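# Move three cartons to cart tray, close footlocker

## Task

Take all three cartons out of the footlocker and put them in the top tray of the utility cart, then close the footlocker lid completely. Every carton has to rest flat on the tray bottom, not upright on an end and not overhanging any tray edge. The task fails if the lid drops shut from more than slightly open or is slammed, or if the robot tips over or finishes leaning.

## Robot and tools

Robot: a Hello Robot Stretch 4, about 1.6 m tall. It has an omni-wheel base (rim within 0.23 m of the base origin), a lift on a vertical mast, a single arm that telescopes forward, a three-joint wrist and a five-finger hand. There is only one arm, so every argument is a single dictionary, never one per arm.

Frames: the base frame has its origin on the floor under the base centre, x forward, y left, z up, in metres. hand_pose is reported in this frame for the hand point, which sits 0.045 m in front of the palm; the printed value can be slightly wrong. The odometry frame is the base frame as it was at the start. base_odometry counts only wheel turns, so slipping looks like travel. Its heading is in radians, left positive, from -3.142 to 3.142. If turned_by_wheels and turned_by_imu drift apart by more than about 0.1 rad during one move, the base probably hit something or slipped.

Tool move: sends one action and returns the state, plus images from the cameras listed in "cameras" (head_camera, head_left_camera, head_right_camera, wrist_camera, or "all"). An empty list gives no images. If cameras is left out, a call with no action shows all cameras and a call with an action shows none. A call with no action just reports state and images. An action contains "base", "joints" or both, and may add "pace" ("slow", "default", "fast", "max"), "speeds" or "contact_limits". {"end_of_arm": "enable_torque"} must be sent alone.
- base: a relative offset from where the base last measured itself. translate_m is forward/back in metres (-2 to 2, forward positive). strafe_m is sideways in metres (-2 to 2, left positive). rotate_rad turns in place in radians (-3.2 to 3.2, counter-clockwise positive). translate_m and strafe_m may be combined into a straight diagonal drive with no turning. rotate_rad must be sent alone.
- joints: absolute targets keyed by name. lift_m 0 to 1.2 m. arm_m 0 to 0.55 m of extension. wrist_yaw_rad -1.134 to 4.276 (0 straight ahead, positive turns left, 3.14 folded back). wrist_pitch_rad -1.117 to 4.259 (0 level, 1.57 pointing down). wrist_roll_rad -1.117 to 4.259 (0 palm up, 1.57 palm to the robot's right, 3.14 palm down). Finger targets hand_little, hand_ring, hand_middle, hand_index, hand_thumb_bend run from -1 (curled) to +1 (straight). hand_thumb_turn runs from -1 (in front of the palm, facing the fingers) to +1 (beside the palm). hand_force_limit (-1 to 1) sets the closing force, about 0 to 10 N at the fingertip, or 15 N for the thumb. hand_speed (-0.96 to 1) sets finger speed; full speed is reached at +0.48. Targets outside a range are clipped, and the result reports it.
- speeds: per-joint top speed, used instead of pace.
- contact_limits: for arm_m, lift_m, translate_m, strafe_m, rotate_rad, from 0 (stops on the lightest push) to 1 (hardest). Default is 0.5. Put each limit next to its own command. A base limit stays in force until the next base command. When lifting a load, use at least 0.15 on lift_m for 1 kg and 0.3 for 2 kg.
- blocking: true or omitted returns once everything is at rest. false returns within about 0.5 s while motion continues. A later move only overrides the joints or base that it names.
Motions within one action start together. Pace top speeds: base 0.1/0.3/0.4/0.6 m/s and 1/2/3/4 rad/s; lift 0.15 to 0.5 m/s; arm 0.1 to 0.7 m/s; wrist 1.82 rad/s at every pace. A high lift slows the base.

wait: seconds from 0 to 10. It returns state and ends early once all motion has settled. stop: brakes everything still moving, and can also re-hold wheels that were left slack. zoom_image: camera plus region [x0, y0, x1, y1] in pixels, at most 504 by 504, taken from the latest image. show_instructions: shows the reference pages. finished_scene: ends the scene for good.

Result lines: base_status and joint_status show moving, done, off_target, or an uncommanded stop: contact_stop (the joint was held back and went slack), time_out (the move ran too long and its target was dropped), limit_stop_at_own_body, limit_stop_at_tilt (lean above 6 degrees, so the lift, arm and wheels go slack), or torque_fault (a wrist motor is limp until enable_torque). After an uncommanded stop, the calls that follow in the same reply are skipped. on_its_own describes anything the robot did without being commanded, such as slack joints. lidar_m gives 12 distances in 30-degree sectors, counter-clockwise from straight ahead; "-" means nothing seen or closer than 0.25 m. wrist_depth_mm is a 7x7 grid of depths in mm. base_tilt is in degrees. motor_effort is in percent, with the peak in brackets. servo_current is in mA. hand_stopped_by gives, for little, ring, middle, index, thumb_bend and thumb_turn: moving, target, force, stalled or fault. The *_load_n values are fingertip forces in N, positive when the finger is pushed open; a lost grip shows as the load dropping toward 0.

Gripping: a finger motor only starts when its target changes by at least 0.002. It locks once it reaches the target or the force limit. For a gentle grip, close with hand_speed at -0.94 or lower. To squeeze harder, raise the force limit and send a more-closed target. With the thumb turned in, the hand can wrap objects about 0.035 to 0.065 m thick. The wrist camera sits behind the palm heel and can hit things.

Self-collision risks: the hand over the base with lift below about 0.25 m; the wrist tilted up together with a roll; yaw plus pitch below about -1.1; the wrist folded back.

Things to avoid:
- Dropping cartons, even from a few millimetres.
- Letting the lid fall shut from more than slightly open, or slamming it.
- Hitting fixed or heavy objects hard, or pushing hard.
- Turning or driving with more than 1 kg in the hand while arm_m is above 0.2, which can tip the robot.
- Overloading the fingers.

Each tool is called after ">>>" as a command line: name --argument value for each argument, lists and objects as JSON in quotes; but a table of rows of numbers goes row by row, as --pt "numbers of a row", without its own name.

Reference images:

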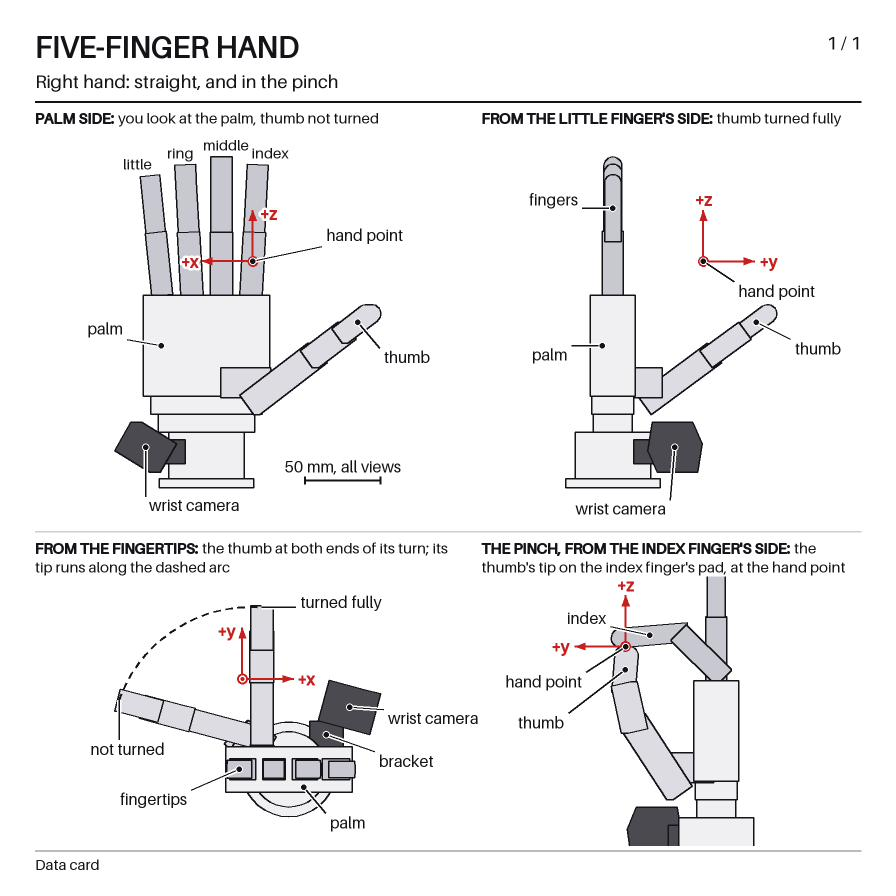

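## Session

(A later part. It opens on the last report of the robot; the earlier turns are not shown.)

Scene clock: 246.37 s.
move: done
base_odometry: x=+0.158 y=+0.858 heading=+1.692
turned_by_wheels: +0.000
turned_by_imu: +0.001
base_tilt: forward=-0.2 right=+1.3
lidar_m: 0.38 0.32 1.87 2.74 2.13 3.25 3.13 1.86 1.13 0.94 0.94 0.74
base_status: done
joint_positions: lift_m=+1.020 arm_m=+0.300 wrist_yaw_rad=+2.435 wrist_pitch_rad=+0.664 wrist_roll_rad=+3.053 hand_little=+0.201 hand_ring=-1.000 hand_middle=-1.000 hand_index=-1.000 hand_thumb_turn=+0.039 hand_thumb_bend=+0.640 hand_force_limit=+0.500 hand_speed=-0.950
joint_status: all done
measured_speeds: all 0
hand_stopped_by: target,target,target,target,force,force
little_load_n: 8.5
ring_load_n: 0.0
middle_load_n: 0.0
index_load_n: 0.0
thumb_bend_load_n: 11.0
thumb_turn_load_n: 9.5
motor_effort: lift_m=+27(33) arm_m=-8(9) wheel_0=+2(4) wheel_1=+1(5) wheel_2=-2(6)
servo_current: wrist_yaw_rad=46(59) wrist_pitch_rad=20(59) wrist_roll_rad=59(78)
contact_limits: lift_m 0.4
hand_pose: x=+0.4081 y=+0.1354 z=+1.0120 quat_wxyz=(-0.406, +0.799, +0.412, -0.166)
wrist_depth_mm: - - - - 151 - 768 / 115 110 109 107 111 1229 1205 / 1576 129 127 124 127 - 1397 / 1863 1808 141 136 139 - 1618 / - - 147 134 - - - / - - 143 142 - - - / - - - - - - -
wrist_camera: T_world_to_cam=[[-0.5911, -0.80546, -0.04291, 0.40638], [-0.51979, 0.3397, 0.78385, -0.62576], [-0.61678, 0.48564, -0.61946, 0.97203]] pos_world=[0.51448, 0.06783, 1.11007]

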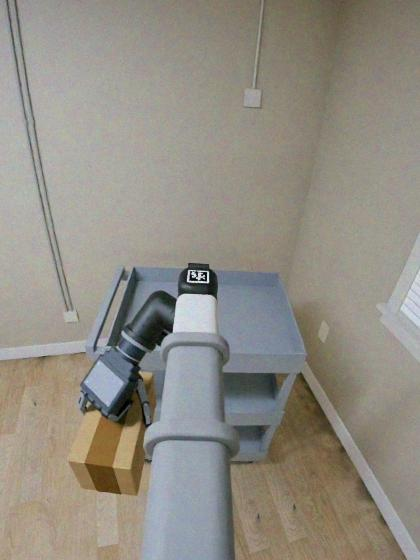

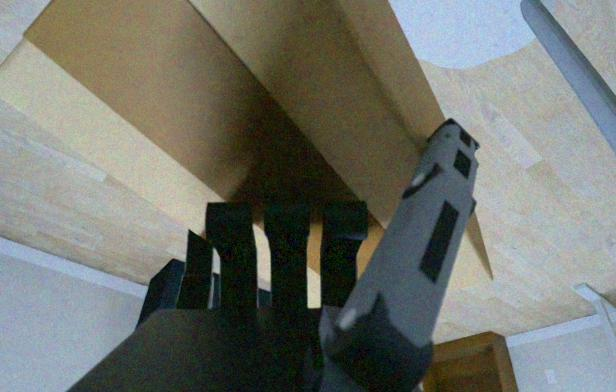

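>>> move --base '{"translate_m": 0.4}' --pace "slow" --contact_limits '{"translate_m": 0.3}'

>>> move --joints '{"arm_m": 0.45}' --pace "slow" --cameras '["head_camera", "wrist_camera"]'

>>> zoom_image --camera "head_camera" --region '[60, 250, 340, 530]'

Scene clock: 252.17 s.
move: done
base_odometry: x=+0.110 y=+1.255 heading=+1.692
turned_by_wheels: +0.000
turned_by_imu: +0.003
base_tilt: forward=-0.3 right=+1.4
lidar_m: 0.30 0.32 0.46 1.95 2.31 3.36 3.52 1.74 1.02 0.85 0.48 0.31
base_status: done
joint_positions: lift_m=+1.020 arm_m=+0.300 wrist_yaw_rad=+2.435 wrist_pitch_rad=+0.664 wrist_roll_rad=+3.053 hand_little=+0.201 hand_ring=-1.000 hand_middle=-1.000 hand_index=-1.000 hand_thumb_turn=+0.039 hand_thumb_bend=+0.640 hand_force_limit=+0.500 hand_speed=-0.950
joint_status: not commanded
measured_speeds: all 0
hand_stopped_by: target,target,target,target,force,force
little_load_n: 9.0
ring_load_n: 0.0
middle_load_n: 0.0
index_load_n: 0.5
thumb_bend_load_n: 11.0
thumb_turn_load_n: 9.5
motor_effort: lift_m=+27(28) arm_m=-9(9) wheel_0=-1(4) wheel_1=+1(5) wheel_2=+0(6)
servo_current: wrist_yaw_rad=39(59) wrist_pitch_rad=26(59) wrist_roll_rad=46(85)
contact_limits: lift_m 0.4; translate_m 0.3
hand_pose: x=+0.4081 y=+0.1354 z=+1.0120 quat_wxyz=(-0.406, +0.799, +0.412, -0.166)
wrist_depth_mm: - - - - 168 270 691 / 114 110 108 107 112 1229 1182 / 1576 129 126 124 126 - 1397 / 1808 1863 141 136 139 - 1708 / - - 147 134 - - - / - - 143 142 - - - / - - - - - - -
pictures: none

Scene clock: 254.93 s.
move: done
base_odometry: x=+0.110 y=+1.255 heading=+1.692
turned_by_wheels: +0.000
turned_by_imu: +0.001
base_tilt: forward=-0.2 right=+1.2
lidar_m: 0.31 0.33 0.46 1.97 2.28 3.36 3.53 1.72 1.01 0.85 0.43 0.33
base_status: not commanded
joint_positions: lift_m=+1.020 arm_m=+0.450 wrist_yaw_rad=+2.435 wrist_pitch_rad=+0.664 wrist_roll_rad=+3.053 hand_little=+0.201 hand_ring=-1.000 hand_middle=-1.000 hand_index=-1.000 hand_thumb_turn=+0.039 hand_thumb_bend=+0.640 hand_force_limit=+0.500 hand_speed=-0.950
joint_status: all done
measured_speeds: all 0
hand_stopped_by: target,target,target,target,force,force
little_load_n: 8.5
ring_load_n: 0.0
middle_load_n: 0.0
index_load_n: 0.0
thumb_bend_load_n: 11.0
thumb_turn_load_n: 9.5
motor_effort: lift_m=+27(27) arm_m=+9(11) wheel_0=-1(1) wheel_1=+1(2) wheel_2=+0(0)
servo_current: wrist_yaw_rad=46(59) wrist_pitch_rad=33(52) wrist_roll_rad=46(72)
contact_limits: lift_m 0.4; translate_m 0.3
hand_pose: x=+0.5574 y=+0.1354 z=+1.0120 quat_wxyz=(-0.406, +0.799, +0.412, -0.166)
wrist_depth_mm: - - - - 151 - - / 115 110 109 107 113 - - / 1537 129 127 124 129 - 353 / 1863 1808 141 136 139 - 1661 / - - 147 134 - - - / - - 143 142 - - - / - - - - - - -
wrist_camera: T_world_to_cam=[[-0.5911, -0.80546, -0.04291, 0.49463], [-0.51979, 0.3397, 0.78385, -0.54816], [-0.61678, 0.48564, -0.61946, 1.06411]] pos_world=[0.66378, 0.06783, 1.11007]

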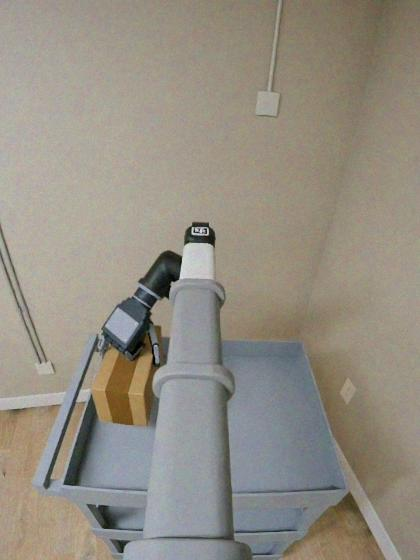

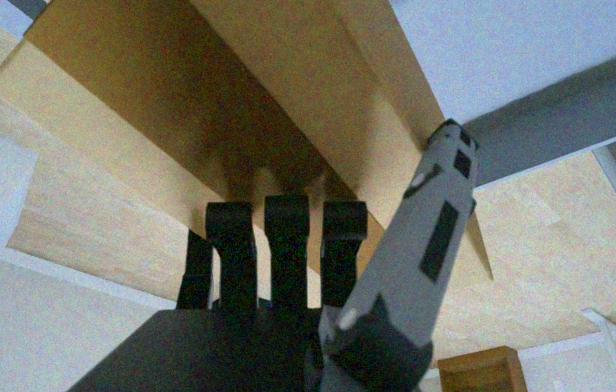

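Scaled by 1.800 from the camera's image (finer frame: 1200x1600).

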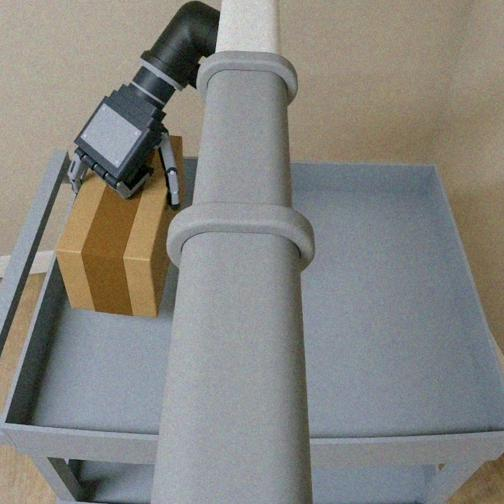

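>>> move --joints '{"lift_m": 0.925}' --speeds '{"lift_m": 0.08}' --contact_limits '{"lift_m": 0.15}' --cameras '["head_camera", "wrist_camera"]'

>>> zoom_image --camera "head_camera" --region '[60, 320, 220, 500]'

Scene clock: 257.10 s.
move: done
base_odometry: x=+0.110 y=+1.255 heading=+1.692
turned_by_wheels: +0.000
turned_by_imu: +0.001
base_tilt: forward=-0.3 right=+1.3
lidar_m: 0.30 0.34 0.44 1.96 2.27 3.39 3.53 1.74 1.04 0.85 0.48 0.33
base_status: not commanded
joint_positions: lift_m=+0.925 arm_m=+0.450 wrist_yaw_rad=+2.435 wrist_pitch_rad=+0.664 wrist_roll_rad=+3.053 hand_little=+0.201 hand_ring=-1.000 hand_middle=-1.000 hand_index=-1.000 hand_thumb_turn=+0.039 hand_thumb_bend=+0.640 hand_force_limit=+0.500 hand_speed=-0.950
joint_status: all done
measured_speeds: all 0
hand_stopped_by: target,target,target,target,force,force
little_load_n: 9.0
ring_load_n: 0.0
middle_load_n: 0.0
index_load_n: 0.0
thumb_bend_load_n: 11.0
thumb_turn_load_n: 9.5
motor_effort: lift_m=+21(26) arm_m=+9(10) wheel_0=-1(1) wheel_1=+1(1) wheel_2=+0(0)
servo_current: wrist_yaw_rad=46(59) wrist_pitch_rad=20(46) wrist_roll_rad=72(78)
contact_limits: lift_m 0.15; translate_m 0.3
hand_pose: x=+0.5574 y=+0.1354 z=+0.9175 quat_wxyz=(-0.406, +0.799, +0.412, -0.166)
wrist_depth_mm: - - - - 213 224 222 / 114 109 108 107 115 238 - / 223 129 126 124 127 - - / 1661 147 141 136 139 - 319 / - - 146 133 - - 314 / - - 143 141 - - - / - - - - - - -
wrist_camera: T_world_to_cam=[[-0.5911, -0.80546, -0.04291, 0.49057], [-0.51979, 0.3397, 0.78385, -0.47408], [-0.61678, 0.48564, -0.61946, 1.00557]] pos_world=[0.66378, 0.06783, 1.01557]

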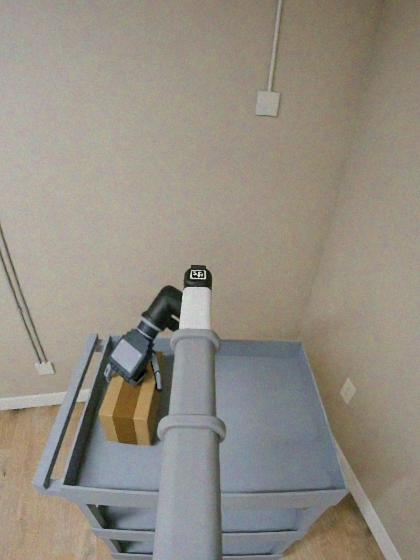

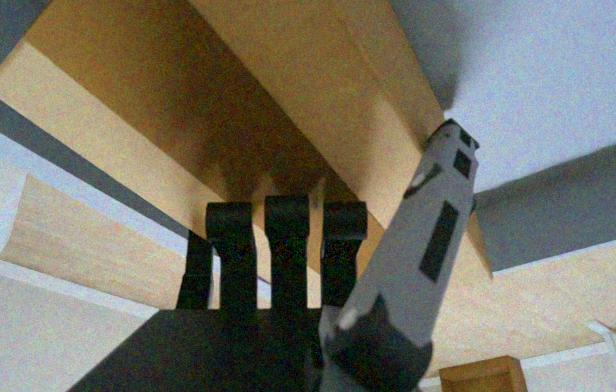

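Scaled by 2.800 from the camera's image (finer frame: 1200x1600).

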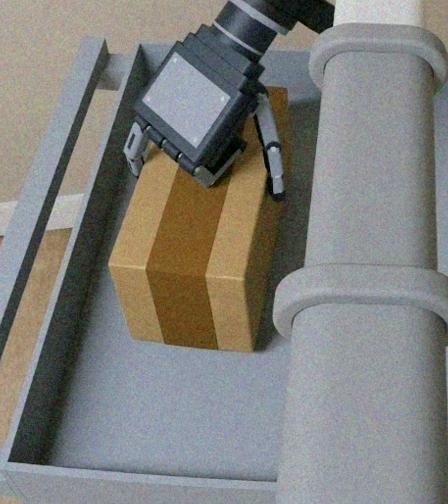

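>>> move --joints '{"lift_m": 0.908}' --speeds '{"lift_m": 0.03}' --contact_limits '{"lift_m": 0.05}'

>>> move --joints '{"lift_m": 0.902}' --speeds '{"lift_m": 0.015}' --contact_limits '{"lift_m": 0.05}' --cameras '["head_camera", "wrist_camera"]'

>>> zoom_image --camera "head_camera" --region '[60, 320, 220, 500]'

Scene clock: 258.37 s.
move: done
base_odometry: x=+0.110 y=+1.255 heading=+1.692
turned_by_wheels: +0.000
turned_by_imu: +0.000
base_tilt: forward=-0.3 right=+1.3
lidar_m: 0.30 0.32 0.47 1.94 2.30 3.33 3.52 1.75 1.03 0.85 0.44 0.33
base_status: not commanded
joint_positions: lift_m=+0.909 arm_m=+0.450 wrist_yaw_rad=+2.435 wrist_pitch_rad=+0.664 wrist_roll_rad=+3.053 hand_little=+0.201 hand_ring=-1.000 hand_middle=-1.000 hand_index=-1.000 hand_thumb_turn=+0.039 hand_thumb_bend=+0.640 hand_force_limit=+0.500 hand_speed=-0.950
joint_status: all done
measured_speeds: all 0
hand_stopped_by: target,target,target,target,force,force
little_load_n: 8.0
ring_load_n: 0.0
middle_load_n: 0.0
index_load_n: 0.0
thumb_bend_load_n: 11.0
thumb_turn_load_n: 11.0
motor_effort: lift_m=+16(22) arm_m=+9(10) wheel_0=-1(1) wheel_1=+1(2) wheel_2=+0(0)
servo_current: wrist_yaw_rad=39(52) wrist_pitch_rad=46(46) wrist_roll_rad=65(91)
contact_limits: lift_m 0.05; translate_m 0.3
hand_pose: x=+0.5574 y=+0.1354 z=+0.9010 quat_wxyz=(-0.406, +0.799, +0.412, -0.166)
wrist_depth_mm: - - - - 198 211 204 / 108 107 106 105 121 231 228 / 216 125 123 122 125 - - / 241 144 138 134 139 - 317 / - - 146 134 - - 303 / - - 142 142 - - - / - - - - - - -
pictures: none

Scene clock: 259.10 s.
move: done
base_odometry: x=+0.110 y=+1.255 heading=+1.692
turned_by_wheels: +0.000
turned_by_imu: +0.000
base_tilt: forward=-0.2 right=+1.3
lidar_m: 0.30 0.32 0.48 1.95 2.30 3.37 3.53 1.74 1.04 0.84 0.45 0.32
base_status: not commanded
joint_positions: lift_m=+0.903 arm_m=+0.450 wrist_yaw_rad=+2.435 wrist_pitch_rad=+0.659 wrist_roll_rad=+3.053 hand_little=+0.201 hand_ring=-1.000 hand_middle=-1.000 hand_index=-1.000 hand_thumb_turn=+0.039 hand_thumb_bend=+0.640 hand_force_limit=+0.500 hand_speed=-0.950
joint_status: all done
measured_speeds: all 0
hand_stopped_by: target,target,target,target,force,force
little_load_n: 8.0
ring_load_n: 0.0
middle_load_n: 0.0
index_load_n: 0.0
thumb_bend_load_n: 11.0
thumb_turn_load_n: 12.0
motor_effort: lift_m=+10(18) arm_m=+9(9) wheel_0=-2(3) wheel_1=+0(1) wheel_2=+0(0)
servo_current: wrist_yaw_rad=46(52) wrist_pitch_rad=20(52) wrist_roll_rad=46(85)
contact_limits: lift_m 0.05; translate_m 0.3
hand_pose: x=+0.5568 y=+0.1359 z=+0.8961 quat_wxyz=(-0.408, +0.798, +0.412, -0.167)
wrist_depth_mm: - - - - 199 210 204 / - 107 106 106 126 230 227 / 217 123 121 120 123 - - / 242 143 135 133 138 - - / - - 146 134 - - 303 / - - 142 142 - - - / - - - - - - -
wrist_camera: T_world_to_cam=[[-0.59126, -0.80532, -0.04329, 0.49023], [-0.51694, 0.33724, 0.78679, -0.4617], [-0.61902, 0.48757, -0.6157, 0.98928]] pos_world=[0.66356, 0.06815, 0.99357]

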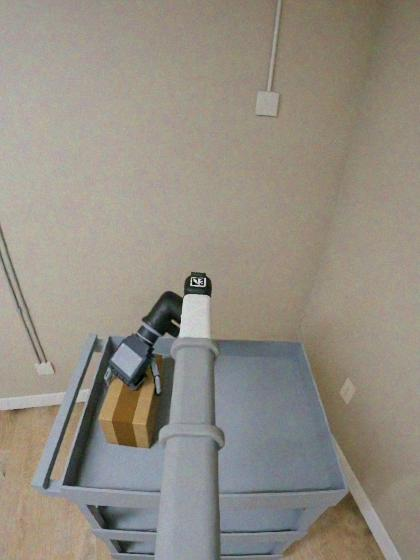

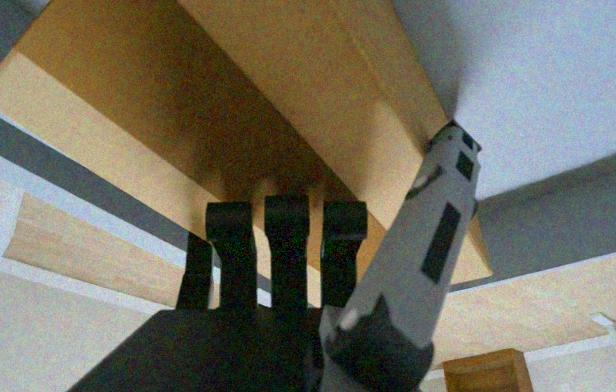

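Scaled by 2.800 from the camera's image (finer frame: 1200x1600).

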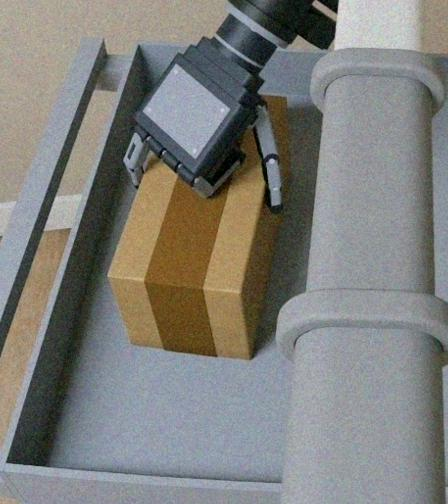

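>>> move --joints '{"lift_m": 0.907}' --speeds '{"lift_m": 0.02}' --contact_limits '{"lift_m": 0.3}'

>>> move --joints '{"hand_thumb_bend": 1.0, "hand_speed": -0.8}'

>>> move --joints '{"hand_thumb_turn": 0.25, "hand_little": 0.35}' --cameras '["head_camera", "wrist_camera"]'

>>> zoom_image --camera "head_camera" --region '[60, 320, 220, 500]'

Scene clock: 260.00 s.
move: done
base_odometry: x=+0.110 y=+1.255 heading=+1.692
turned_by_wheels: +0.000
turned_by_imu: +0.000
base_tilt: forward=-0.2 right=+1.2
lidar_m: 0.30 0.32 0.45 1.95 2.30 3.34 3.53 1.73 1.02 0.84 0.48 0.33
base_status: not commanded
joint_positions: lift_m=+0.907 arm_m=+0.450 wrist_yaw_rad=+2.435 wrist_pitch_rad=+0.659 wrist_roll_rad=+3.053 hand_little=+0.201 hand_ring=-1.000 hand_middle=-1.000 hand_index=-1.000 hand_thumb_turn=+0.039 hand_thumb_bend=+0.640 hand_force_limit=+0.500 hand_speed=-0.950
joint_status: all done
measured_speeds: all 0
hand_stopped_by: target,target,target,target,force,force
little_load_n: 8.0
ring_load_n: 0.0
middle_load_n: 0.5
index_load_n: 0.0
thumb_bend_load_n: 11.0
thumb_turn_load_n: 11.0
motor_effort: lift_m=+23(23) arm_m=+8(9) wheel_0=-3(3) wheel_1=-1(1) wheel_2=+0(0)
servo_current: wrist_yaw_rad=33(52) wrist_pitch_rad=26(39) wrist_roll_rad=33(65)
contact_limits: lift_m 0.3; translate_m 0.3
hand_pose: x=+0.5569 y=+0.1360 z=+0.9001 quat_wxyz=(-0.408, +0.798, +0.412, -0.167)
wrist_depth_mm: - - - - 198 211 205 / - 108 107 104 121 231 229 / 214 124 122 121 123 - - / 242 143 137 134 139 - 310 / - - 146 134 - - 301 / - - 142 142 - - - / - - - - - - -
pictures: none

Scene clock: 261.77 s.
move: done
base_odometry: x=+0.110 y=+1.255 heading=+1.692
turned_by_wheels: +0.000
turned_by_imu: +0.002
base_tilt: forward=-0.2 right=+1.4
lidar_m: 0.30 0.34 1.44 1.96 2.29 3.37 3.52 1.72 1.03 0.85 0.48 0.33
base_status: not commanded
joint_positions: lift_m=+0.907 arm_m=+0.450 wrist_yaw_rad=+2.435 wrist_pitch_rad=+0.659 wrist_roll_rad=+3.053 hand_little=+0.200 hand_ring=-1.000 hand_middle=-1.000 hand_index=-1.000 hand_thumb_turn=+0.039 hand_thumb_bend=+0.998 hand_force_limit=+0.500 hand_speed=-0.800
joint_status: all done
measured_speeds: all 0
hand_stopped_by: target,target,target,target,target,force
little_load_n: 0.0
ring_load_n: 0.0
middle_load_n: 0.0
index_load_n: 0.0
thumb_bend_load_n: -2.0
thumb_turn_load_n: 3.5
motor_effort: lift_m=+22(23) arm_m=+8(9) wheel_0=-1(3) wheel_1=+0(1) wheel_2=+0(0)
servo_current: wrist_yaw_rad=46(52) wrist_pitch_rad=26(52) wrist_roll_rad=59(65)
contact_limits: lift_m 0.3; translate_m 0.3
hand_pose: x=+0.5569 y=+0.1360 z=+0.9001 quat_wxyz=(-0.408, +0.798, +0.412, -0.167)
wrist_depth_mm: - - - - - 212 206 / 105 107 107 107 107 231 235 / 217 122 121 121 121 114 - / 245 147 140 134 139 - 309 / - - 146 134 - - 298 / - - 142 142 - - - / - - - - - - -
pictures: none

Scene clock: 262.80 s.
move: done
base_odometry: x=+0.110 y=+1.255 heading=+1.692
turned_by_wheels: +0.000
turned_by_imu: -0.001
base_tilt: forward=-0.2 right=+1.2
lidar_m: 0.30 0.34 0.47 1.96 2.30 3.35 3.52 1.71 1.04 0.84 0.48 0.33
base_status: not commanded
joint_positions: lift_m=+0.907 arm_m=+0.450 wrist_yaw_rad=+2.435 wrist_pitch_rad=+0.659 wrist_roll_rad=+3.053 hand_little=+0.350 hand_ring=-1.000 hand_middle=-1.000 hand_index=-1.000 hand_thumb_turn=+0.250 hand_thumb_bend=+0.999 hand_force_limit=+0.500 hand_speed=-0.800
joint_status: all done
measured_speeds: all 0
hand_stopped_by: target,target,target,target,target,target
little_load_n: 0.0
ring_load_n: 0.0
middle_load_n: 0.0
index_load_n: 0.0
thumb_bend_load_n: 0.5
thumb_turn_load_n: 0.0
motor_effort: lift_m=+22(23) arm_m=+8(9) wheel_0=-2(2) wheel_1=+0(0) wheel_2=+0(0)
servo_current: wrist_yaw_rad=39(59) wrist_pitch_rad=39(52) wrist_roll_rad=59(78)
contact_limits: lift_m 0.3; translate_m 0.3
hand_pose: x=+0.5569 y=+0.1360 z=+0.9001 quat_wxyz=(-0.408, +0.798, +0.412, -0.167)
wrist_depth_mm: - - - - 202 208 203 / - 105 104 105 132 233 227 / 213 120 119 115 121 117 - / 236 139 132 131 135 - - / - - 145 134 - - 298 / - - 143 142 - - - / - - - - - - -
wrist_camera: T_world_to_cam=[[-0.59159, -0.80508, -0.04322, 0.49053], [-0.51678, 0.3375, 0.78678, -0.46495], [-0.61884, 0.48778, -0.61572, 0.99162]] pos_world=[0.66356, 0.06815, 0.99757]

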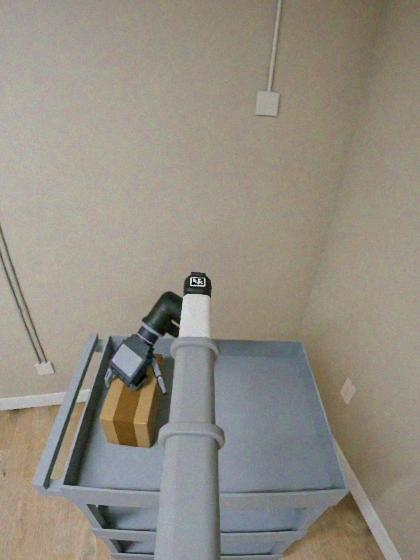

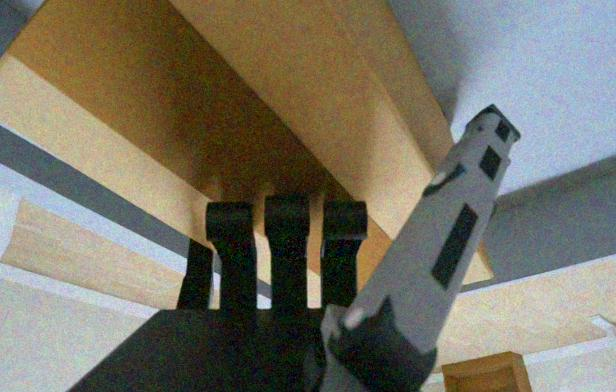

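Scaled by 2.800 from the camera's image (finer frame: 1200x1600).

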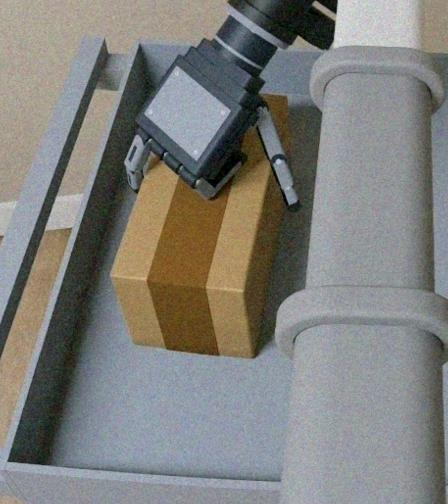

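>>> move --joints '{"lift_m": 0.95}' --speeds '{"lift_m": 0.05}' --contact_limits '{"lift_m": 0.2}'

>>> move --joints '{"lift_m": 1.05}'

>>> move --base '{"translate_m": -0.5}' --joints '{"arm_m": 0.25}' --cameras '["head_camera"]'

>>> zoom_image --camera "head_camera" --region '[60, 220, 340, 500]'

Scene clock: 264.33 s.
move: done
base_odometry: x=+0.110 y=+1.255 heading=+1.692
turned_by_wheels: +0.000
turned_by_imu: +0.000
base_tilt: forward=-0.2 right=+1.2
lidar_m: 0.30 0.32 0.49 1.93 2.29 3.36 3.53 1.76 1.01 0.85 0.48 0.33
base_status: not commanded
joint_positions: lift_m=+0.950 arm_m=+0.450 wrist_yaw_rad=+2.435 wrist_pitch_rad=+0.659 wrist_roll_rad=+3.053 hand_little=+0.350 hand_ring=-1.000 hand_middle=-1.000 hand_index=-1.000 hand_thumb_turn=+0.250 hand_thumb_bend=+0.999 hand_force_limit=+0.500 hand_speed=-0.800
joint_status: all done
measured_speeds: all 0
hand_stopped_by: target,target,target,target,target,target
little_load_n: 0.0
ring_load_n: 0.0
middle_load_n: 0.0
index_load_n: 0.5
thumb_bend_load_n: 0.0
thumb_turn_load_n: 0.0
motor_effort: lift_m=+25(29) arm_m=+8(9) wheel_0=-2(2) wheel_1=+0(0) wheel_2=+0(0)
servo_current: wrist_yaw_rad=39(52) wrist_pitch_rad=26(52) wrist_roll_rad=52(72)
contact_limits: lift_m 0.2; translate_m 0.3
hand_pose: x=+0.5569 y=+0.1360 z=+0.9428 quat_wxyz=(-0.408, +0.798, +0.412, -0.167)
wrist_depth_mm: 137 136 132 135 184 - - / 231 149 152 151 151 - - / 1430 - 172 176 - 119 - / 1708 1756 114 195 201 - 317 / - - 146 134 - - - / - - 143 143 - - - / - - - - - - -
pictures: none

Scene clock: 265.77 s.
move: done
base_odometry: x=+0.110 y=+1.255 heading=+1.692
turned_by_wheels: +0.000
turned_by_imu: +0.000
base_tilt: forward=-0.2 right=+1.2
lidar_m: 0.30 0.33 0.47 1.96 2.29 3.36 3.52 1.73 1.02 0.85 0.45 0.32
base_status: not commanded
joint_positions: lift_m=+1.050 arm_m=+0.450 wrist_yaw_rad=+2.435 wrist_pitch_rad=+0.659 wrist_roll_rad=+3.053 hand_little=+0.350 hand_ring=-1.000 hand_middle=-1.000 hand_index=-1.000 hand_thumb_turn=+0.250 hand_thumb_bend=+0.999 hand_force_limit=+0.500 hand_speed=-0.800
joint_status: all done
measured_speeds: all 0
hand_stopped_by: target,target,target,target,target,target
little_load_n: 0.0
ring_load_n: 0.0
middle_load_n: 0.0
index_load_n: 0.0
thumb_bend_load_n: 0.0
thumb_turn_load_n: 0.0
motor_effort: lift_m=+25(30) arm_m=+9(9) wheel_0=-2(2) wheel_1=+0(0) wheel_2=+0(0)
servo_current: wrist_yaw_rad=52(59) wrist_pitch_rad=26(46) wrist_roll_rad=65(72)
contact_limits: translate_m 0.3
hand_pose: x=+0.5569 y=+0.1360 z=+1.0428 quat_wxyz=(-0.408, +0.798, +0.412, -0.167)
wrist_depth_mm: 1182 - 229 233 - - - / 1336 1366 - 267 272 - 370 / 1537 1537 - 301 291 117 1464 / 1808 1863 1756 113 - - 1756 / - - 147 139 - - - / - - 142 143 - - - / - - - - - - -
pictures: none

Scene clock: 268.90 s.
move: done
base_odometry: x=+0.170 y=+0.759 heading=+1.692
turned_by_wheels: +0.000
turned_by_imu: -0.001
base_tilt: forward=-0.3 right=+1.4
lidar_m: 0.79 0.85 1.99 2.12 2.11 3.17 2.66 1.93 1.13 0.99 0.96 0.85
base_status: done
joint_positions: lift_m=+1.050 arm_m=+0.250 wrist_yaw_rad=+2.435 wrist_pitch_rad=+0.659 wrist_roll_rad=+3.053 hand_little=+0.350 hand_ring=-1.000 hand_middle=-1.000 hand_index=-1.000 hand_thumb_turn=+0.250 hand_thumb_bend=+0.999 hand_force_limit=+0.500 hand_speed=-0.800
joint_status: all done
measured_speeds: all 0
hand_stopped_by: target,target,target,target,target,target
little_load_n: 0.0
ring_load_n: 0.0
middle_load_n: 0.0
index_load_n: 0.0
thumb_bend_load_n: 0.0
thumb_turn_load_n: 0.0
motor_effort: lift_m=+25(25) arm_m=-9(11) wheel_0=-1(6) wheel_1=+0(6) wheel_2=-2(10)
servo_current: wrist_yaw_rad=52(59) wrist_pitch_rad=26(46) wrist_roll_rad=39(78)
hand_pose: x=+0.3576 y=+0.1360 z=+1.0429 quat_wxyz=(-0.408, +0.798, +0.412, -0.166)
wrist_depth_mm: 1160 1182 1138 1138 1160 1160 668 / 1336 1336 1308 1336 1308 1308 1255 / 1576 1499 1576 1537 1464 122 1464 / 1863 1808 1756 1708 1756 - 1808 / - - 147 139 - - - / - - 142 143 - - - / - - - - - - -

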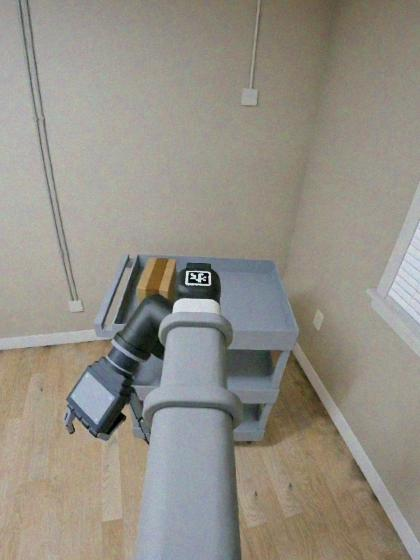

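Scaled by 1.800 from the camera's image (finer frame: 1200x1600).

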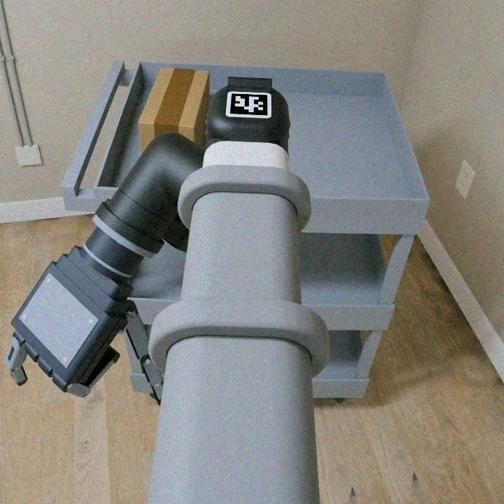

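>>> move --base '{"translate_m": -0.736, "strafe_m": 1.067}' --joints '{"lift_m": 0.6}'

>>> move --base '{"rotate_rad": 1.847}' --cameras '["head_camera"]'

>>> zoom_image --camera "head_camera" --region '[60, 220, 340, 500]'

Scene clock: 275.10 s.
move: done
base_odometry: x=-0.800 y=-0.101 heading=+1.692
turned_by_wheels: +0.000
turned_by_imu: -0.002
base_tilt: forward=-0.2 right=+1.3
lidar_m: 2.16 1.88 1.73 0.88 0.86 1.80 2.31 1.92 2.13 2.21 2.20 1.71
base_status: done
joint_positions: lift_m=+0.600 arm_m=+0.250 wrist_yaw_rad=+2.435 wrist_pitch_rad=+0.659 wrist_roll_rad=+3.053 hand_little=+0.350 hand_ring=-1.000 hand_middle=-1.000 hand_index=-1.000 hand_thumb_turn=+0.250 hand_thumb_bend=+0.999 hand_force_limit=+0.500 hand_speed=-0.800
joint_status: all done
measured_speeds: all 0
hand_stopped_by: target,target,target,target,target,target
little_load_n: 0.0
ring_load_n: 0.0
middle_load_n: 0.0
index_load_n: 0.0
thumb_bend_load_n: 0.0
thumb_turn_load_n: 0.0
motor_effort: lift_m=+20(23) arm_m=-9(10) wheel_0=-1(11) wheel_1=+1(5) wheel_2=+0(7)
servo_current: wrist_yaw_rad=52(59) wrist_pitch_rad=39(59) wrist_roll_rad=59(91)
hand_pose: x=+0.3575 y=+0.1360 z=+0.5933 quat_wxyz=(-0.408, +0.798, +0.412, -0.166)
wrist_depth_mm: 732 732 707 699 654 - - / 809 820 809 798 809 - - / 960 946 946 931 917 118 - / 1160 1042 1098 1042 1060 - 1060 / - - 145 134 - - 1308 / - - 142 142 - - 1756 / - - - - - - -
pictures: none

Scene clock: 277.30 s.
move: done
base_odometry: x=-0.800 y=-0.101 heading=-2.744
turned_by_wheels: +1.847
turned_by_imu: +1.841
base_tilt: forward=-0.2 right=+1.3
lidar_m: 0.88 0.93 2.25 1.95 1.91 2.28 2.21 1.80 1.69 1.86 1.92 0.89
base_status: done
joint_positions: lift_m=+0.600 arm_m=+0.250 wrist_yaw_rad=+2.435 wrist_pitch_rad=+0.659 wrist_roll_rad=+3.053 hand_little=+0.350 hand_ring=-1.000 hand_middle=-1.000 hand_index=-1.000 hand_thumb_turn=+0.250 hand_thumb_bend=+0.999 hand_force_limit=+0.500 hand_speed=-0.800
joint_status: not commanded
measured_speeds: all 0
hand_stopped_by: target,target,target,target,target,target
little_load_n: 0.0
ring_load_n: 0.0
middle_load_n: 0.0
index_load_n: 0.0
thumb_bend_load_n: 0.0
thumb_turn_load_n: 0.0
motor_effort: lift_m=+20(21) arm_m=-9(9) wheel_0=+1(8) wheel_1=-1(8) wheel_2=+2(7)
servo_current: wrist_yaw_rad=46(65) wrist_pitch_rad=46(52) wrist_roll_rad=39(85)
hand_pose: x=+0.3576 y=+0.1360 z=+0.5932 quat_wxyz=(-0.408, +0.798, +0.412, -0.166)
wrist_depth_mm: 732 723 707 699 654 - - / 820 798 809 798 798 - - / 960 960 931 946 931 121 - / 1160 1138 1098 1042 1060 - 1078 / 1464 1464 147 139 - - 1336 / - 1863 142 143 - - 1756 / - - - - - - -

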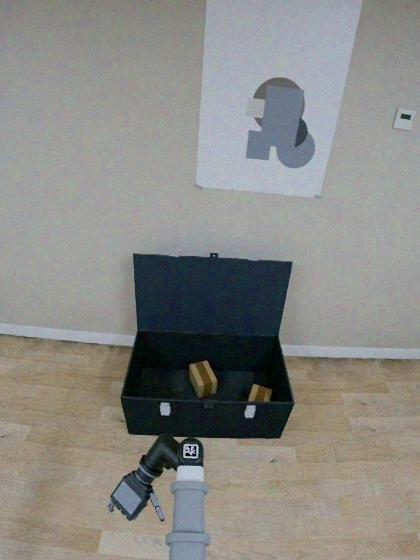

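Scaled by 1.800 from the camera's image (finer frame: 1200x1600).

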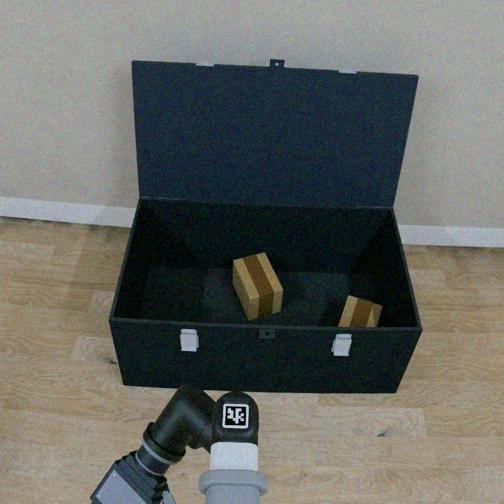

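>>> move --base '{"translate_m": 0.46, "strafe_m": 0.06}' --joints '{"wrist_yaw_rad": -0.297, "arm_m": 0.3, "hand_little": 0.3, "hand_thumb_turn": 0.15, "hand_speed": 0.5}'

>>> move --joints '{"arm_m": 0.5, "lift_m": 0.4}' --cameras '["head_camera", "wrist_camera"]'

>>> zoom_image --camera "head_camera" --region '[80, 300, 320, 540]'

Scene clock: 281.27 s.
move: done
base_odometry: x=-1.201 y=-0.334 heading=-2.744
turned_by_wheels: +0.000
turned_by_imu: +0.002
base_tilt: forward=-0.4 right=+1.3
lidar_m: 0.42 0.46 1.57 2.18 2.05 2.70 2.68 2.08 2.29 1.89 0.61 0.44
base_status: done
joint_positions: lift_m=+0.600 arm_m=+0.300 wrist_yaw_rad=-0.294 wrist_pitch_rad=+0.659 wrist_roll_rad=+3.053 hand_little=+0.300 hand_ring=-1.000 hand_middle=-1.000 hand_index=-1.000 hand_thumb_turn=+0.150 hand_thumb_bend=+0.999 hand_force_limit=+0.500 hand_speed=+0.500
joint_status: all done
measured_speeds: all 0
hand_stopped_by: target,target,target,target,target,target
little_load_n: 0.0
ring_load_n: 0.0
middle_load_n: 0.0
index_load_n: 0.0
thumb_bend_load_n: 0.0
thumb_turn_load_n: 0.0
motor_effort: lift_m=+20(21) arm_m=+9(11) wheel_0=-1(5) wheel_1=+1(7) wheel_2=+2(10)
servo_current: wrist_yaw_rad=33(130) wrist_pitch_rad=13(52) wrist_roll_rad=59(78)
hand_pose: x=+0.5834 y=-0.0990 z=+0.5932 quat_wxyz=(-0.246, +0.566, -0.697, +0.365)
wrist_depth_mm: - 559 - 564 580 - - / - - - - - - - / 946 - - - - 118 - / - - - 113 - - - / - - 146 134 - - - / - - 143 142 - - - / - - - - - - -
pictures: none

Scene clock: 283.17 s.
move: done
base_odometry: x=-1.201 y=-0.334 heading=-2.744
turned_by_wheels: +0.000
turned_by_imu: +0.001
base_tilt: forward=-0.3 right=+1.4
lidar_m: 0.42 0.44 1.56 2.17 2.04 2.68 2.66 2.09 2.28 1.91 0.63 0.43
base_status: not commanded
joint_positions: lift_m=+0.400 arm_m=+0.500 wrist_yaw_rad=-0.295 wrist_pitch_rad=+0.659 wrist_roll_rad=+3.053 hand_little=+0.300 hand_ring=-1.000 hand_middle=-1.000 hand_index=-1.000 hand_thumb_turn=+0.150 hand_thumb_bend=+0.999 hand_force_limit=+0.500 hand_speed=+0.500
joint_status: all done
measured_speeds: all 0
hand_stopped_by: target,target,target,target,target,target
little_load_n: 0.0
ring_load_n: 0.0
middle_load_n: 0.0
index_load_n: 0.0
thumb_bend_load_n: 0.0
thumb_turn_load_n: 0.0
motor_effort: lift_m=+19(21) arm_m=+9(11) wheel_0=-1(1) wheel_1=+1(2) wheel_2=+2(2)
servo_current: wrist_yaw_rad=52(59) wrist_pitch_rad=33(52) wrist_roll_rad=46(72)
hand_pose: x=+0.7833 y=-0.0991 z=+0.3933 quat_wxyz=(-0.246, +0.566, -0.697, +0.365)
wrist_depth_mm: - - - 353 - - - / - - - - - - - / - - - - - 117 - / - - - 113 - - - / - - 145 133 - - - / - - 143 142 - - - / - - - - - - -
wrist_camera: T_world_to_cam=[[0.21972, 0.9746, -0.04329, -0.04582], [0.60877, -0.1023, 0.78672, -0.79505], [0.76231, -0.19921, -0.61579, -0.21553]] pos_world=[0.65837, -0.07961, 0.49078]

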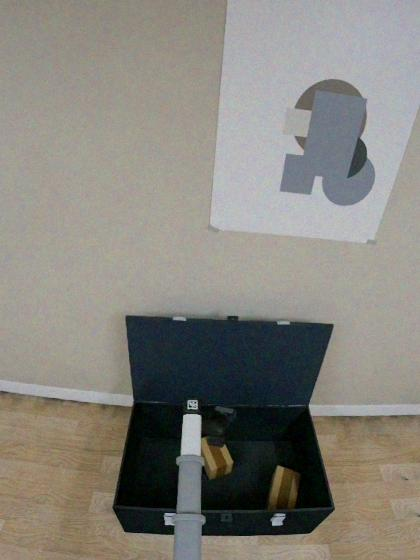

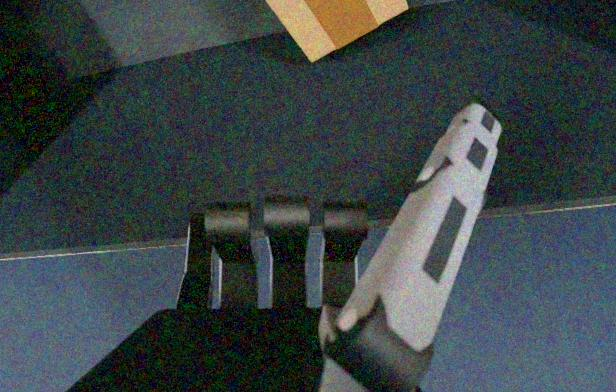

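Scaled by 2.100 from the camera's image (finer frame: 1200x1600).

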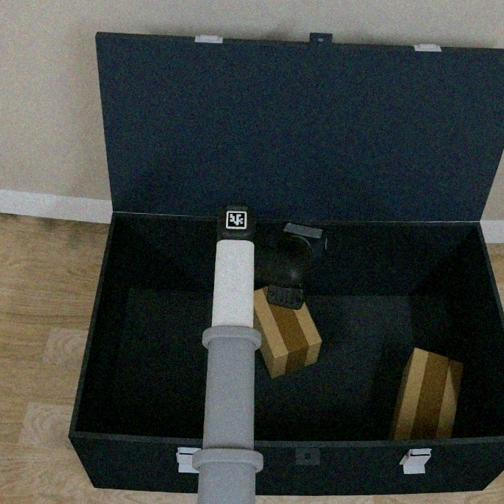

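>>> move --joints '{"lift_m": 0.24}' --cameras '["wrist_camera"]'

Scene clock: 284.97 s.
move: done
base_odometry: x=-1.201 y=-0.334 heading=-2.744
turned_by_wheels: +0.000
turned_by_imu: +0.000
base_tilt: forward=-0.2 right=+1.3
lidar_m: 0.42 0.45 1.57 2.19 2.05 2.71 2.66 2.11 2.29 1.91 0.63 0.44
base_status: not commanded
joint_positions: lift_m=+0.240 arm_m=+0.500 wrist_yaw_rad=-0.295 wrist_pitch_rad=+0.659 wrist_roll_rad=+3.053 hand_little=+0.300 hand_ring=-1.000 hand_middle=-1.000 hand_index=-1.000 hand_thumb_turn=+0.150 hand_thumb_bend=+0.999 hand_force_limit=+0.500 hand_speed=+0.500
joint_status: all done
measured_speeds: all 0
hand_stopped_by: target,target,target,target,target,target
little_load_n: 0.0
ring_load_n: 0.0
middle_load_n: -0.5
index_load_n: 0.0
thumb_bend_load_n: 0.0
thumb_turn_load_n: 0.0
motor_effort: lift_m=+19(21) arm_m=+9(10) wheel_0=-1(1) wheel_1=+1(2) wheel_2=+2(2)
servo_current: wrist_yaw_rad=39(59) wrist_pitch_rad=46(46) wrist_roll_rad=65(78)
hand_pose: x=+0.7833 y=-0.0991 z=+0.2333 quat_wxyz=(-0.246, +0.566, -0.697, +0.365)
wrist_depth_mm: - - 197 195 204 - - / - - 219 222 221 - - / - - - 256 247 117 - / - - - 113 - - - / - - 145 134 - - - / - - 143 142 - - - / - - - - - - -
wrist_camera: T_world_to_cam=[[0.21972, 0.9746, -0.04329, -0.05277], [0.60877, -0.1023, 0.78672, -0.66923], [0.76231, -0.19921, -0.61579, -0.31413]] pos_world=[0.65847, -0.07961, 0.33077]

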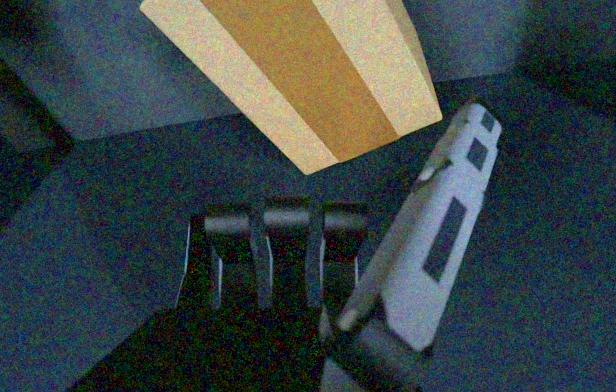

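>>> move --joints '{"hand_little": 0.38}'

>>> move --joints '{"lift_m": 0.17, "hand_speed": -0.95, "hand_force_limit": -0.6}'

>>> move --joints '{"lift_m": 0.138}' --speeds '{"lift_m": 0.04}' --contact_limits '{"lift_m": 0.1}' --cameras '["wrist_camera", "head_camera"]'

>>> zoom_image --camera "head_camera" --region '[120, 380, 280, 540]'

Scene clock: 286.23 s.
move: done
base_odometry: x=-1.201 y=-0.334 heading=-2.744
turned_by_wheels: +0.000
turned_by_imu: +0.000
base_tilt: forward=-0.3 right=+1.3
lidar_m: 0.43 0.46 1.56 2.18 2.05 2.68 2.67 2.08 2.29 1.92 0.62 0.44
base_status: not commanded
joint_positions: lift_m=+0.240 arm_m=+0.500 wrist_yaw_rad=-0.295 wrist_pitch_rad=+0.659 wrist_roll_rad=+3.053 hand_little=+0.380 hand_ring=-1.000 hand_middle=-1.000 hand_index=-1.000 hand_thumb_turn=+0.150 hand_thumb_bend=+0.999 hand_force_limit=+0.500 hand_speed=+0.500
joint_status: all done
measured_speeds: all 0
hand_stopped_by: target,target,target,target,target,target
little_load_n: 0.0
ring_load_n: 0.0
middle_load_n: 0.0
index_load_n: 0.0
thumb_bend_load_n: 0.0
thumb_turn_load_n: 0.0
motor_effort: lift_m=+19(19) arm_m=+9(10) wheel_0=-1(1) wheel_1=+1(2) wheel_2=+2(2)
servo_current: wrist_yaw_rad=52(52) wrist_pitch_rad=20(46) wrist_roll_rad=72(72)
hand_pose: x=+0.7833 y=-0.0991 z=+0.2333 quat_wxyz=(-0.246, +0.566, -0.697, +0.365)
wrist_depth_mm: - - 196 195 203 - - / - - 219 224 222 - - / - - - 258 248 117 - / - - - 113 - - - / - - 145 134 - - - / - - 142 142 - - - / - - - - - - -
pictures: none

Scene clock: 287.50 s.
move: done
base_odometry: x=-1.201 y=-0.334 heading=-2.744
turned_by_wheels: +0.000
turned_by_imu: +0.000
base_tilt: forward=-0.3 right=+1.4
lidar_m: 0.43 0.46 1.56 2.20 2.05 2.65 2.69 2.07 2.28 1.90 0.63 0.42
base_status: not commanded
joint_positions: lift_m=+0.170 arm_m=+0.500 wrist_yaw_rad=-0.295 wrist_pitch_rad=+0.659 wrist_roll_rad=+3.053 hand_little=+0.380 hand_ring=-1.000 hand_middle=-1.000 hand_index=-1.000 hand_thumb_turn=+0.150 hand_thumb_bend=+0.999 hand_force_limit=-0.600 hand_speed=-0.950
joint_status: all done
measured_speeds: all 0
hand_stopped_by: target,target,target,target,target,target
little_load_n: 0.0
ring_load_n: 0.0
middle_load_n: 0.0
index_load_n: 0.0
thumb_bend_load_n: 0.0
thumb_turn_load_n: 0.0
motor_effort: lift_m=+19(22) arm_m=+9(9) wheel_0=-1(1) wheel_1=+1(2) wheel_2=+2(2)
servo_current: wrist_yaw_rad=46(52) wrist_pitch_rad=20(46) wrist_roll_rad=52(78)
hand_pose: x=+0.7833 y=-0.0991 z=+0.1633 quat_wxyz=(-0.246, +0.566, -0.697, +0.365)
wrist_depth_mm: - 131 124 124 156 - - / - 144 142 145 148 - - / - 162 167 164 163 117 - / - - 183 180 186 - - / - - 145 134 - - - / - - 143 142 - - - / - - - - - - -
pictures: none

Scene clock: 288.73 s.
move: done
base_odometry: x=-1.201 y=-0.334 heading=-2.744
turned_by_wheels: +0.000
turned_by_imu: +0.000
base_tilt: forward=-0.3 right=+1.3
lidar_m: 0.42 0.44 1.58 2.18 2.04 2.59 2.67 2.09 2.29 1.91 0.64 0.43
base_status: not commanded
joint_positions: lift_m=+0.138 arm_m=+0.500 wrist_yaw_rad=-0.295 wrist_pitch_rad=+0.659 wrist_roll_rad=+3.053 hand_little=+0.380 hand_ring=-1.000 hand_middle=-1.000 hand_index=-1.000 hand_thumb_turn=+0.150 hand_thumb_bend=+0.999 hand_force_limit=-0.600 hand_speed=-0.950
joint_status: all done
measured_speeds: all 0
hand_stopped_by: target,target,target,target,target,target
little_load_n: 0.0
ring_load_n: 0.5
middle_load_n: 0.0
index_load_n: 0.0
thumb_bend_load_n: 0.0
thumb_turn_load_n: 0.0
motor_effort: lift_m=+19(21) arm_m=+9(9) wheel_0=-1(1) wheel_1=+1(2) wheel_2=+2(2)
servo_current: wrist_yaw_rad=52(59) wrist_pitch_rad=20(46) wrist_roll_rad=59(65)
contact_limits: lift_m 0.1
hand_pose: x=+0.7833 y=-0.0991 z=+0.1313 quat_wxyz=(-0.246, +0.566, -0.697, +0.365)
wrist_depth_mm: - 125 - - 143 - - / - 109 107 107 122 - - / 124 124 122 121 124 117 - / - 143 146 134 138 - - / - - 145 134 - - - / - - 143 142 - - - / - - - - - - -
pictures: head_camera, wrist_camera
wrist_camera: T_world_to_cam=[[0.21972, 0.9746, -0.04329, -0.05718], [0.60877, -0.1023, 0.78672, -0.58899], [0.76231, -0.19921, -0.61579, -0.37694]] pos_world=[0.65847, -0.07961, 0.22878]

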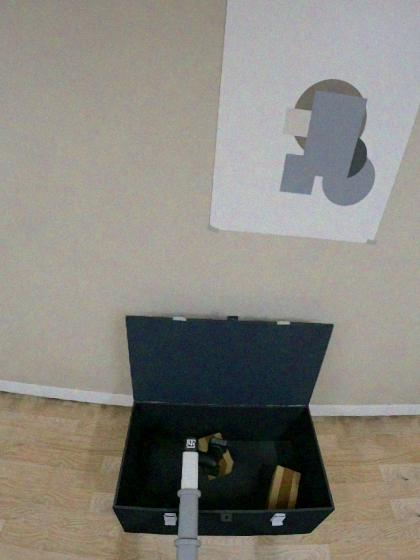

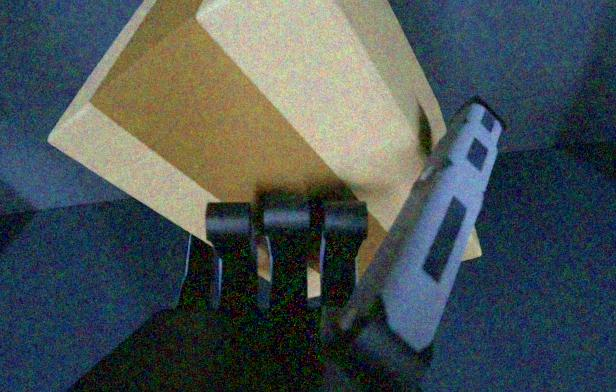

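Scaled by 3.150 from the camera's image (finer frame: 1200x1600).

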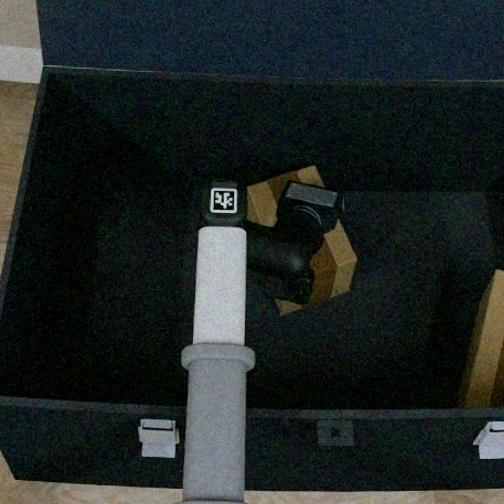

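>>> move --joints '{"hand_little": 0.2, "hand_thumb_turn": -0.6, "hand_force_limit": -0.5}'

>>> move --joints '{"hand_thumb_bend": 0.7, "hand_force_limit": -0.3}' --cameras '["wrist_camera"]'

Scene clock: 292.07 s.
move: off_target
base_odometry: x=-1.201 y=-0.334 heading=-2.744
turned_by_wheels: +0.000
turned_by_imu: +0.001
base_tilt: forward=-0.2 right=+1.3
lidar_m: 0.42 0.44 1.58 2.19 2.05 2.58 2.67 2.10 2.29 1.91 0.64 0.41
base_status: not commanded
joint_positions: lift_m=+0.138 arm_m=+0.500 wrist_yaw_rad=-0.295 wrist_pitch_rad=+0.659 wrist_roll_rad=+3.053 hand_little=+0.200 hand_ring=-1.000 hand_middle=-1.000 hand_index=-1.000 hand_thumb_turn=-0.048 hand_thumb_bend=+0.999 hand_force_limit=-0.500 hand_speed=-0.950
joint_status: hand_thumb_turn off_target (ended at -0.048, target -0.600); the others done
measured_speeds: all 0
hand_stopped_by: target,target,target,target,target,force
little_load_n: 2.0
ring_load_n: 0.0
middle_load_n: 0.0
index_load_n: 0.0
thumb_bend_load_n: 0.5
thumb_turn_load_n: 4.0
motor_effort: lift_m=+19(19) arm_m=+9(10) wheel_0=-1(1) wheel_1=+1(2) wheel_2=+2(2)
servo_current: wrist_yaw_rad=52(65) wrist_pitch_rad=26(52) wrist_roll_rad=52(85)
contact_limits: lift_m 0.1
hand_pose: x=+0.7833 y=-0.0991 z=+0.1313 quat_wxyz=(-0.246, +0.566, -0.697, +0.365)
wrist_depth_mm: - 130 - - 120 - - / - 108 108 107 110 - - / 123 125 122 121 117 - - / - 143 145 134 138 - - / - - 146 134 - - - / - - 143 142 - - - / - - - - - - -
pictures: none

Scene clock: 293.97 s.
move: off_target
base_odometry: x=-1.201 y=-0.334 heading=-2.744
turned_by_wheels: +0.000
turned_by_imu: +0.001
base_tilt: forward=-0.3 right=+1.3
lidar_m: 0.41 0.45 1.58 2.19 2.03 2.69 2.68 2.08 2.30 1.91 0.61 0.45
base_status: not commanded
joint_positions: lift_m=+0.138 arm_m=+0.500 wrist_yaw_rad=-0.295 wrist_pitch_rad=+0.659 wrist_roll_rad=+3.053 hand_little=+0.201 hand_ring=-1.000 hand_middle=-1.000 hand_index=-1.000 hand_thumb_turn=-0.048 hand_thumb_bend=+0.891 hand_force_limit=-0.300 hand_speed=-0.950
joint_status: hand_thumb_bend off_target (ended at +0.891, target +0.700); the others done
measured_speeds: all 0
hand_stopped_by: target,target,target,target,force,force
little_load_n: 5.0
ring_load_n: 0.0
middle_load_n: 0.0
index_load_n: 0.0
thumb_bend_load_n: 5.0
thumb_turn_load_n: 5.5
motor_effort: lift_m=+19(19) arm_m=+9(9) wheel_0=-1(1) wheel_1=+1(2) wheel_2=+2(2)
servo_current: wrist_yaw_rad=52(59) wrist_pitch_rad=26(52) wrist_roll_rad=65(104)
contact_limits: lift_m 0.1
hand_pose: x=+0.7833 y=-0.0991 z=+0.1313 quat_wxyz=(-0.246, +0.566, -0.697, +0.365)
wrist_depth_mm: - 121 - - 143 - - / - 109 108 107 110 - - / 125 125 122 121 121 - - / - 144 145 134 138 - - / - - 146 134 - - - / - - 142 142 - - - / - - - - - - -
wrist_camera: T_world_to_cam=[[0.21972, 0.9746, -0.04329, -0.05718], [0.60877, -0.1023, 0.78672, -0.58899], [0.76231, -0.19921, -0.61579, -0.37694]] pos_world=[0.65847, -0.07961, 0.22878]

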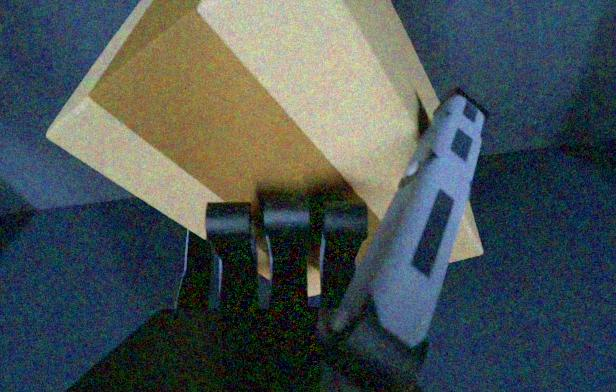

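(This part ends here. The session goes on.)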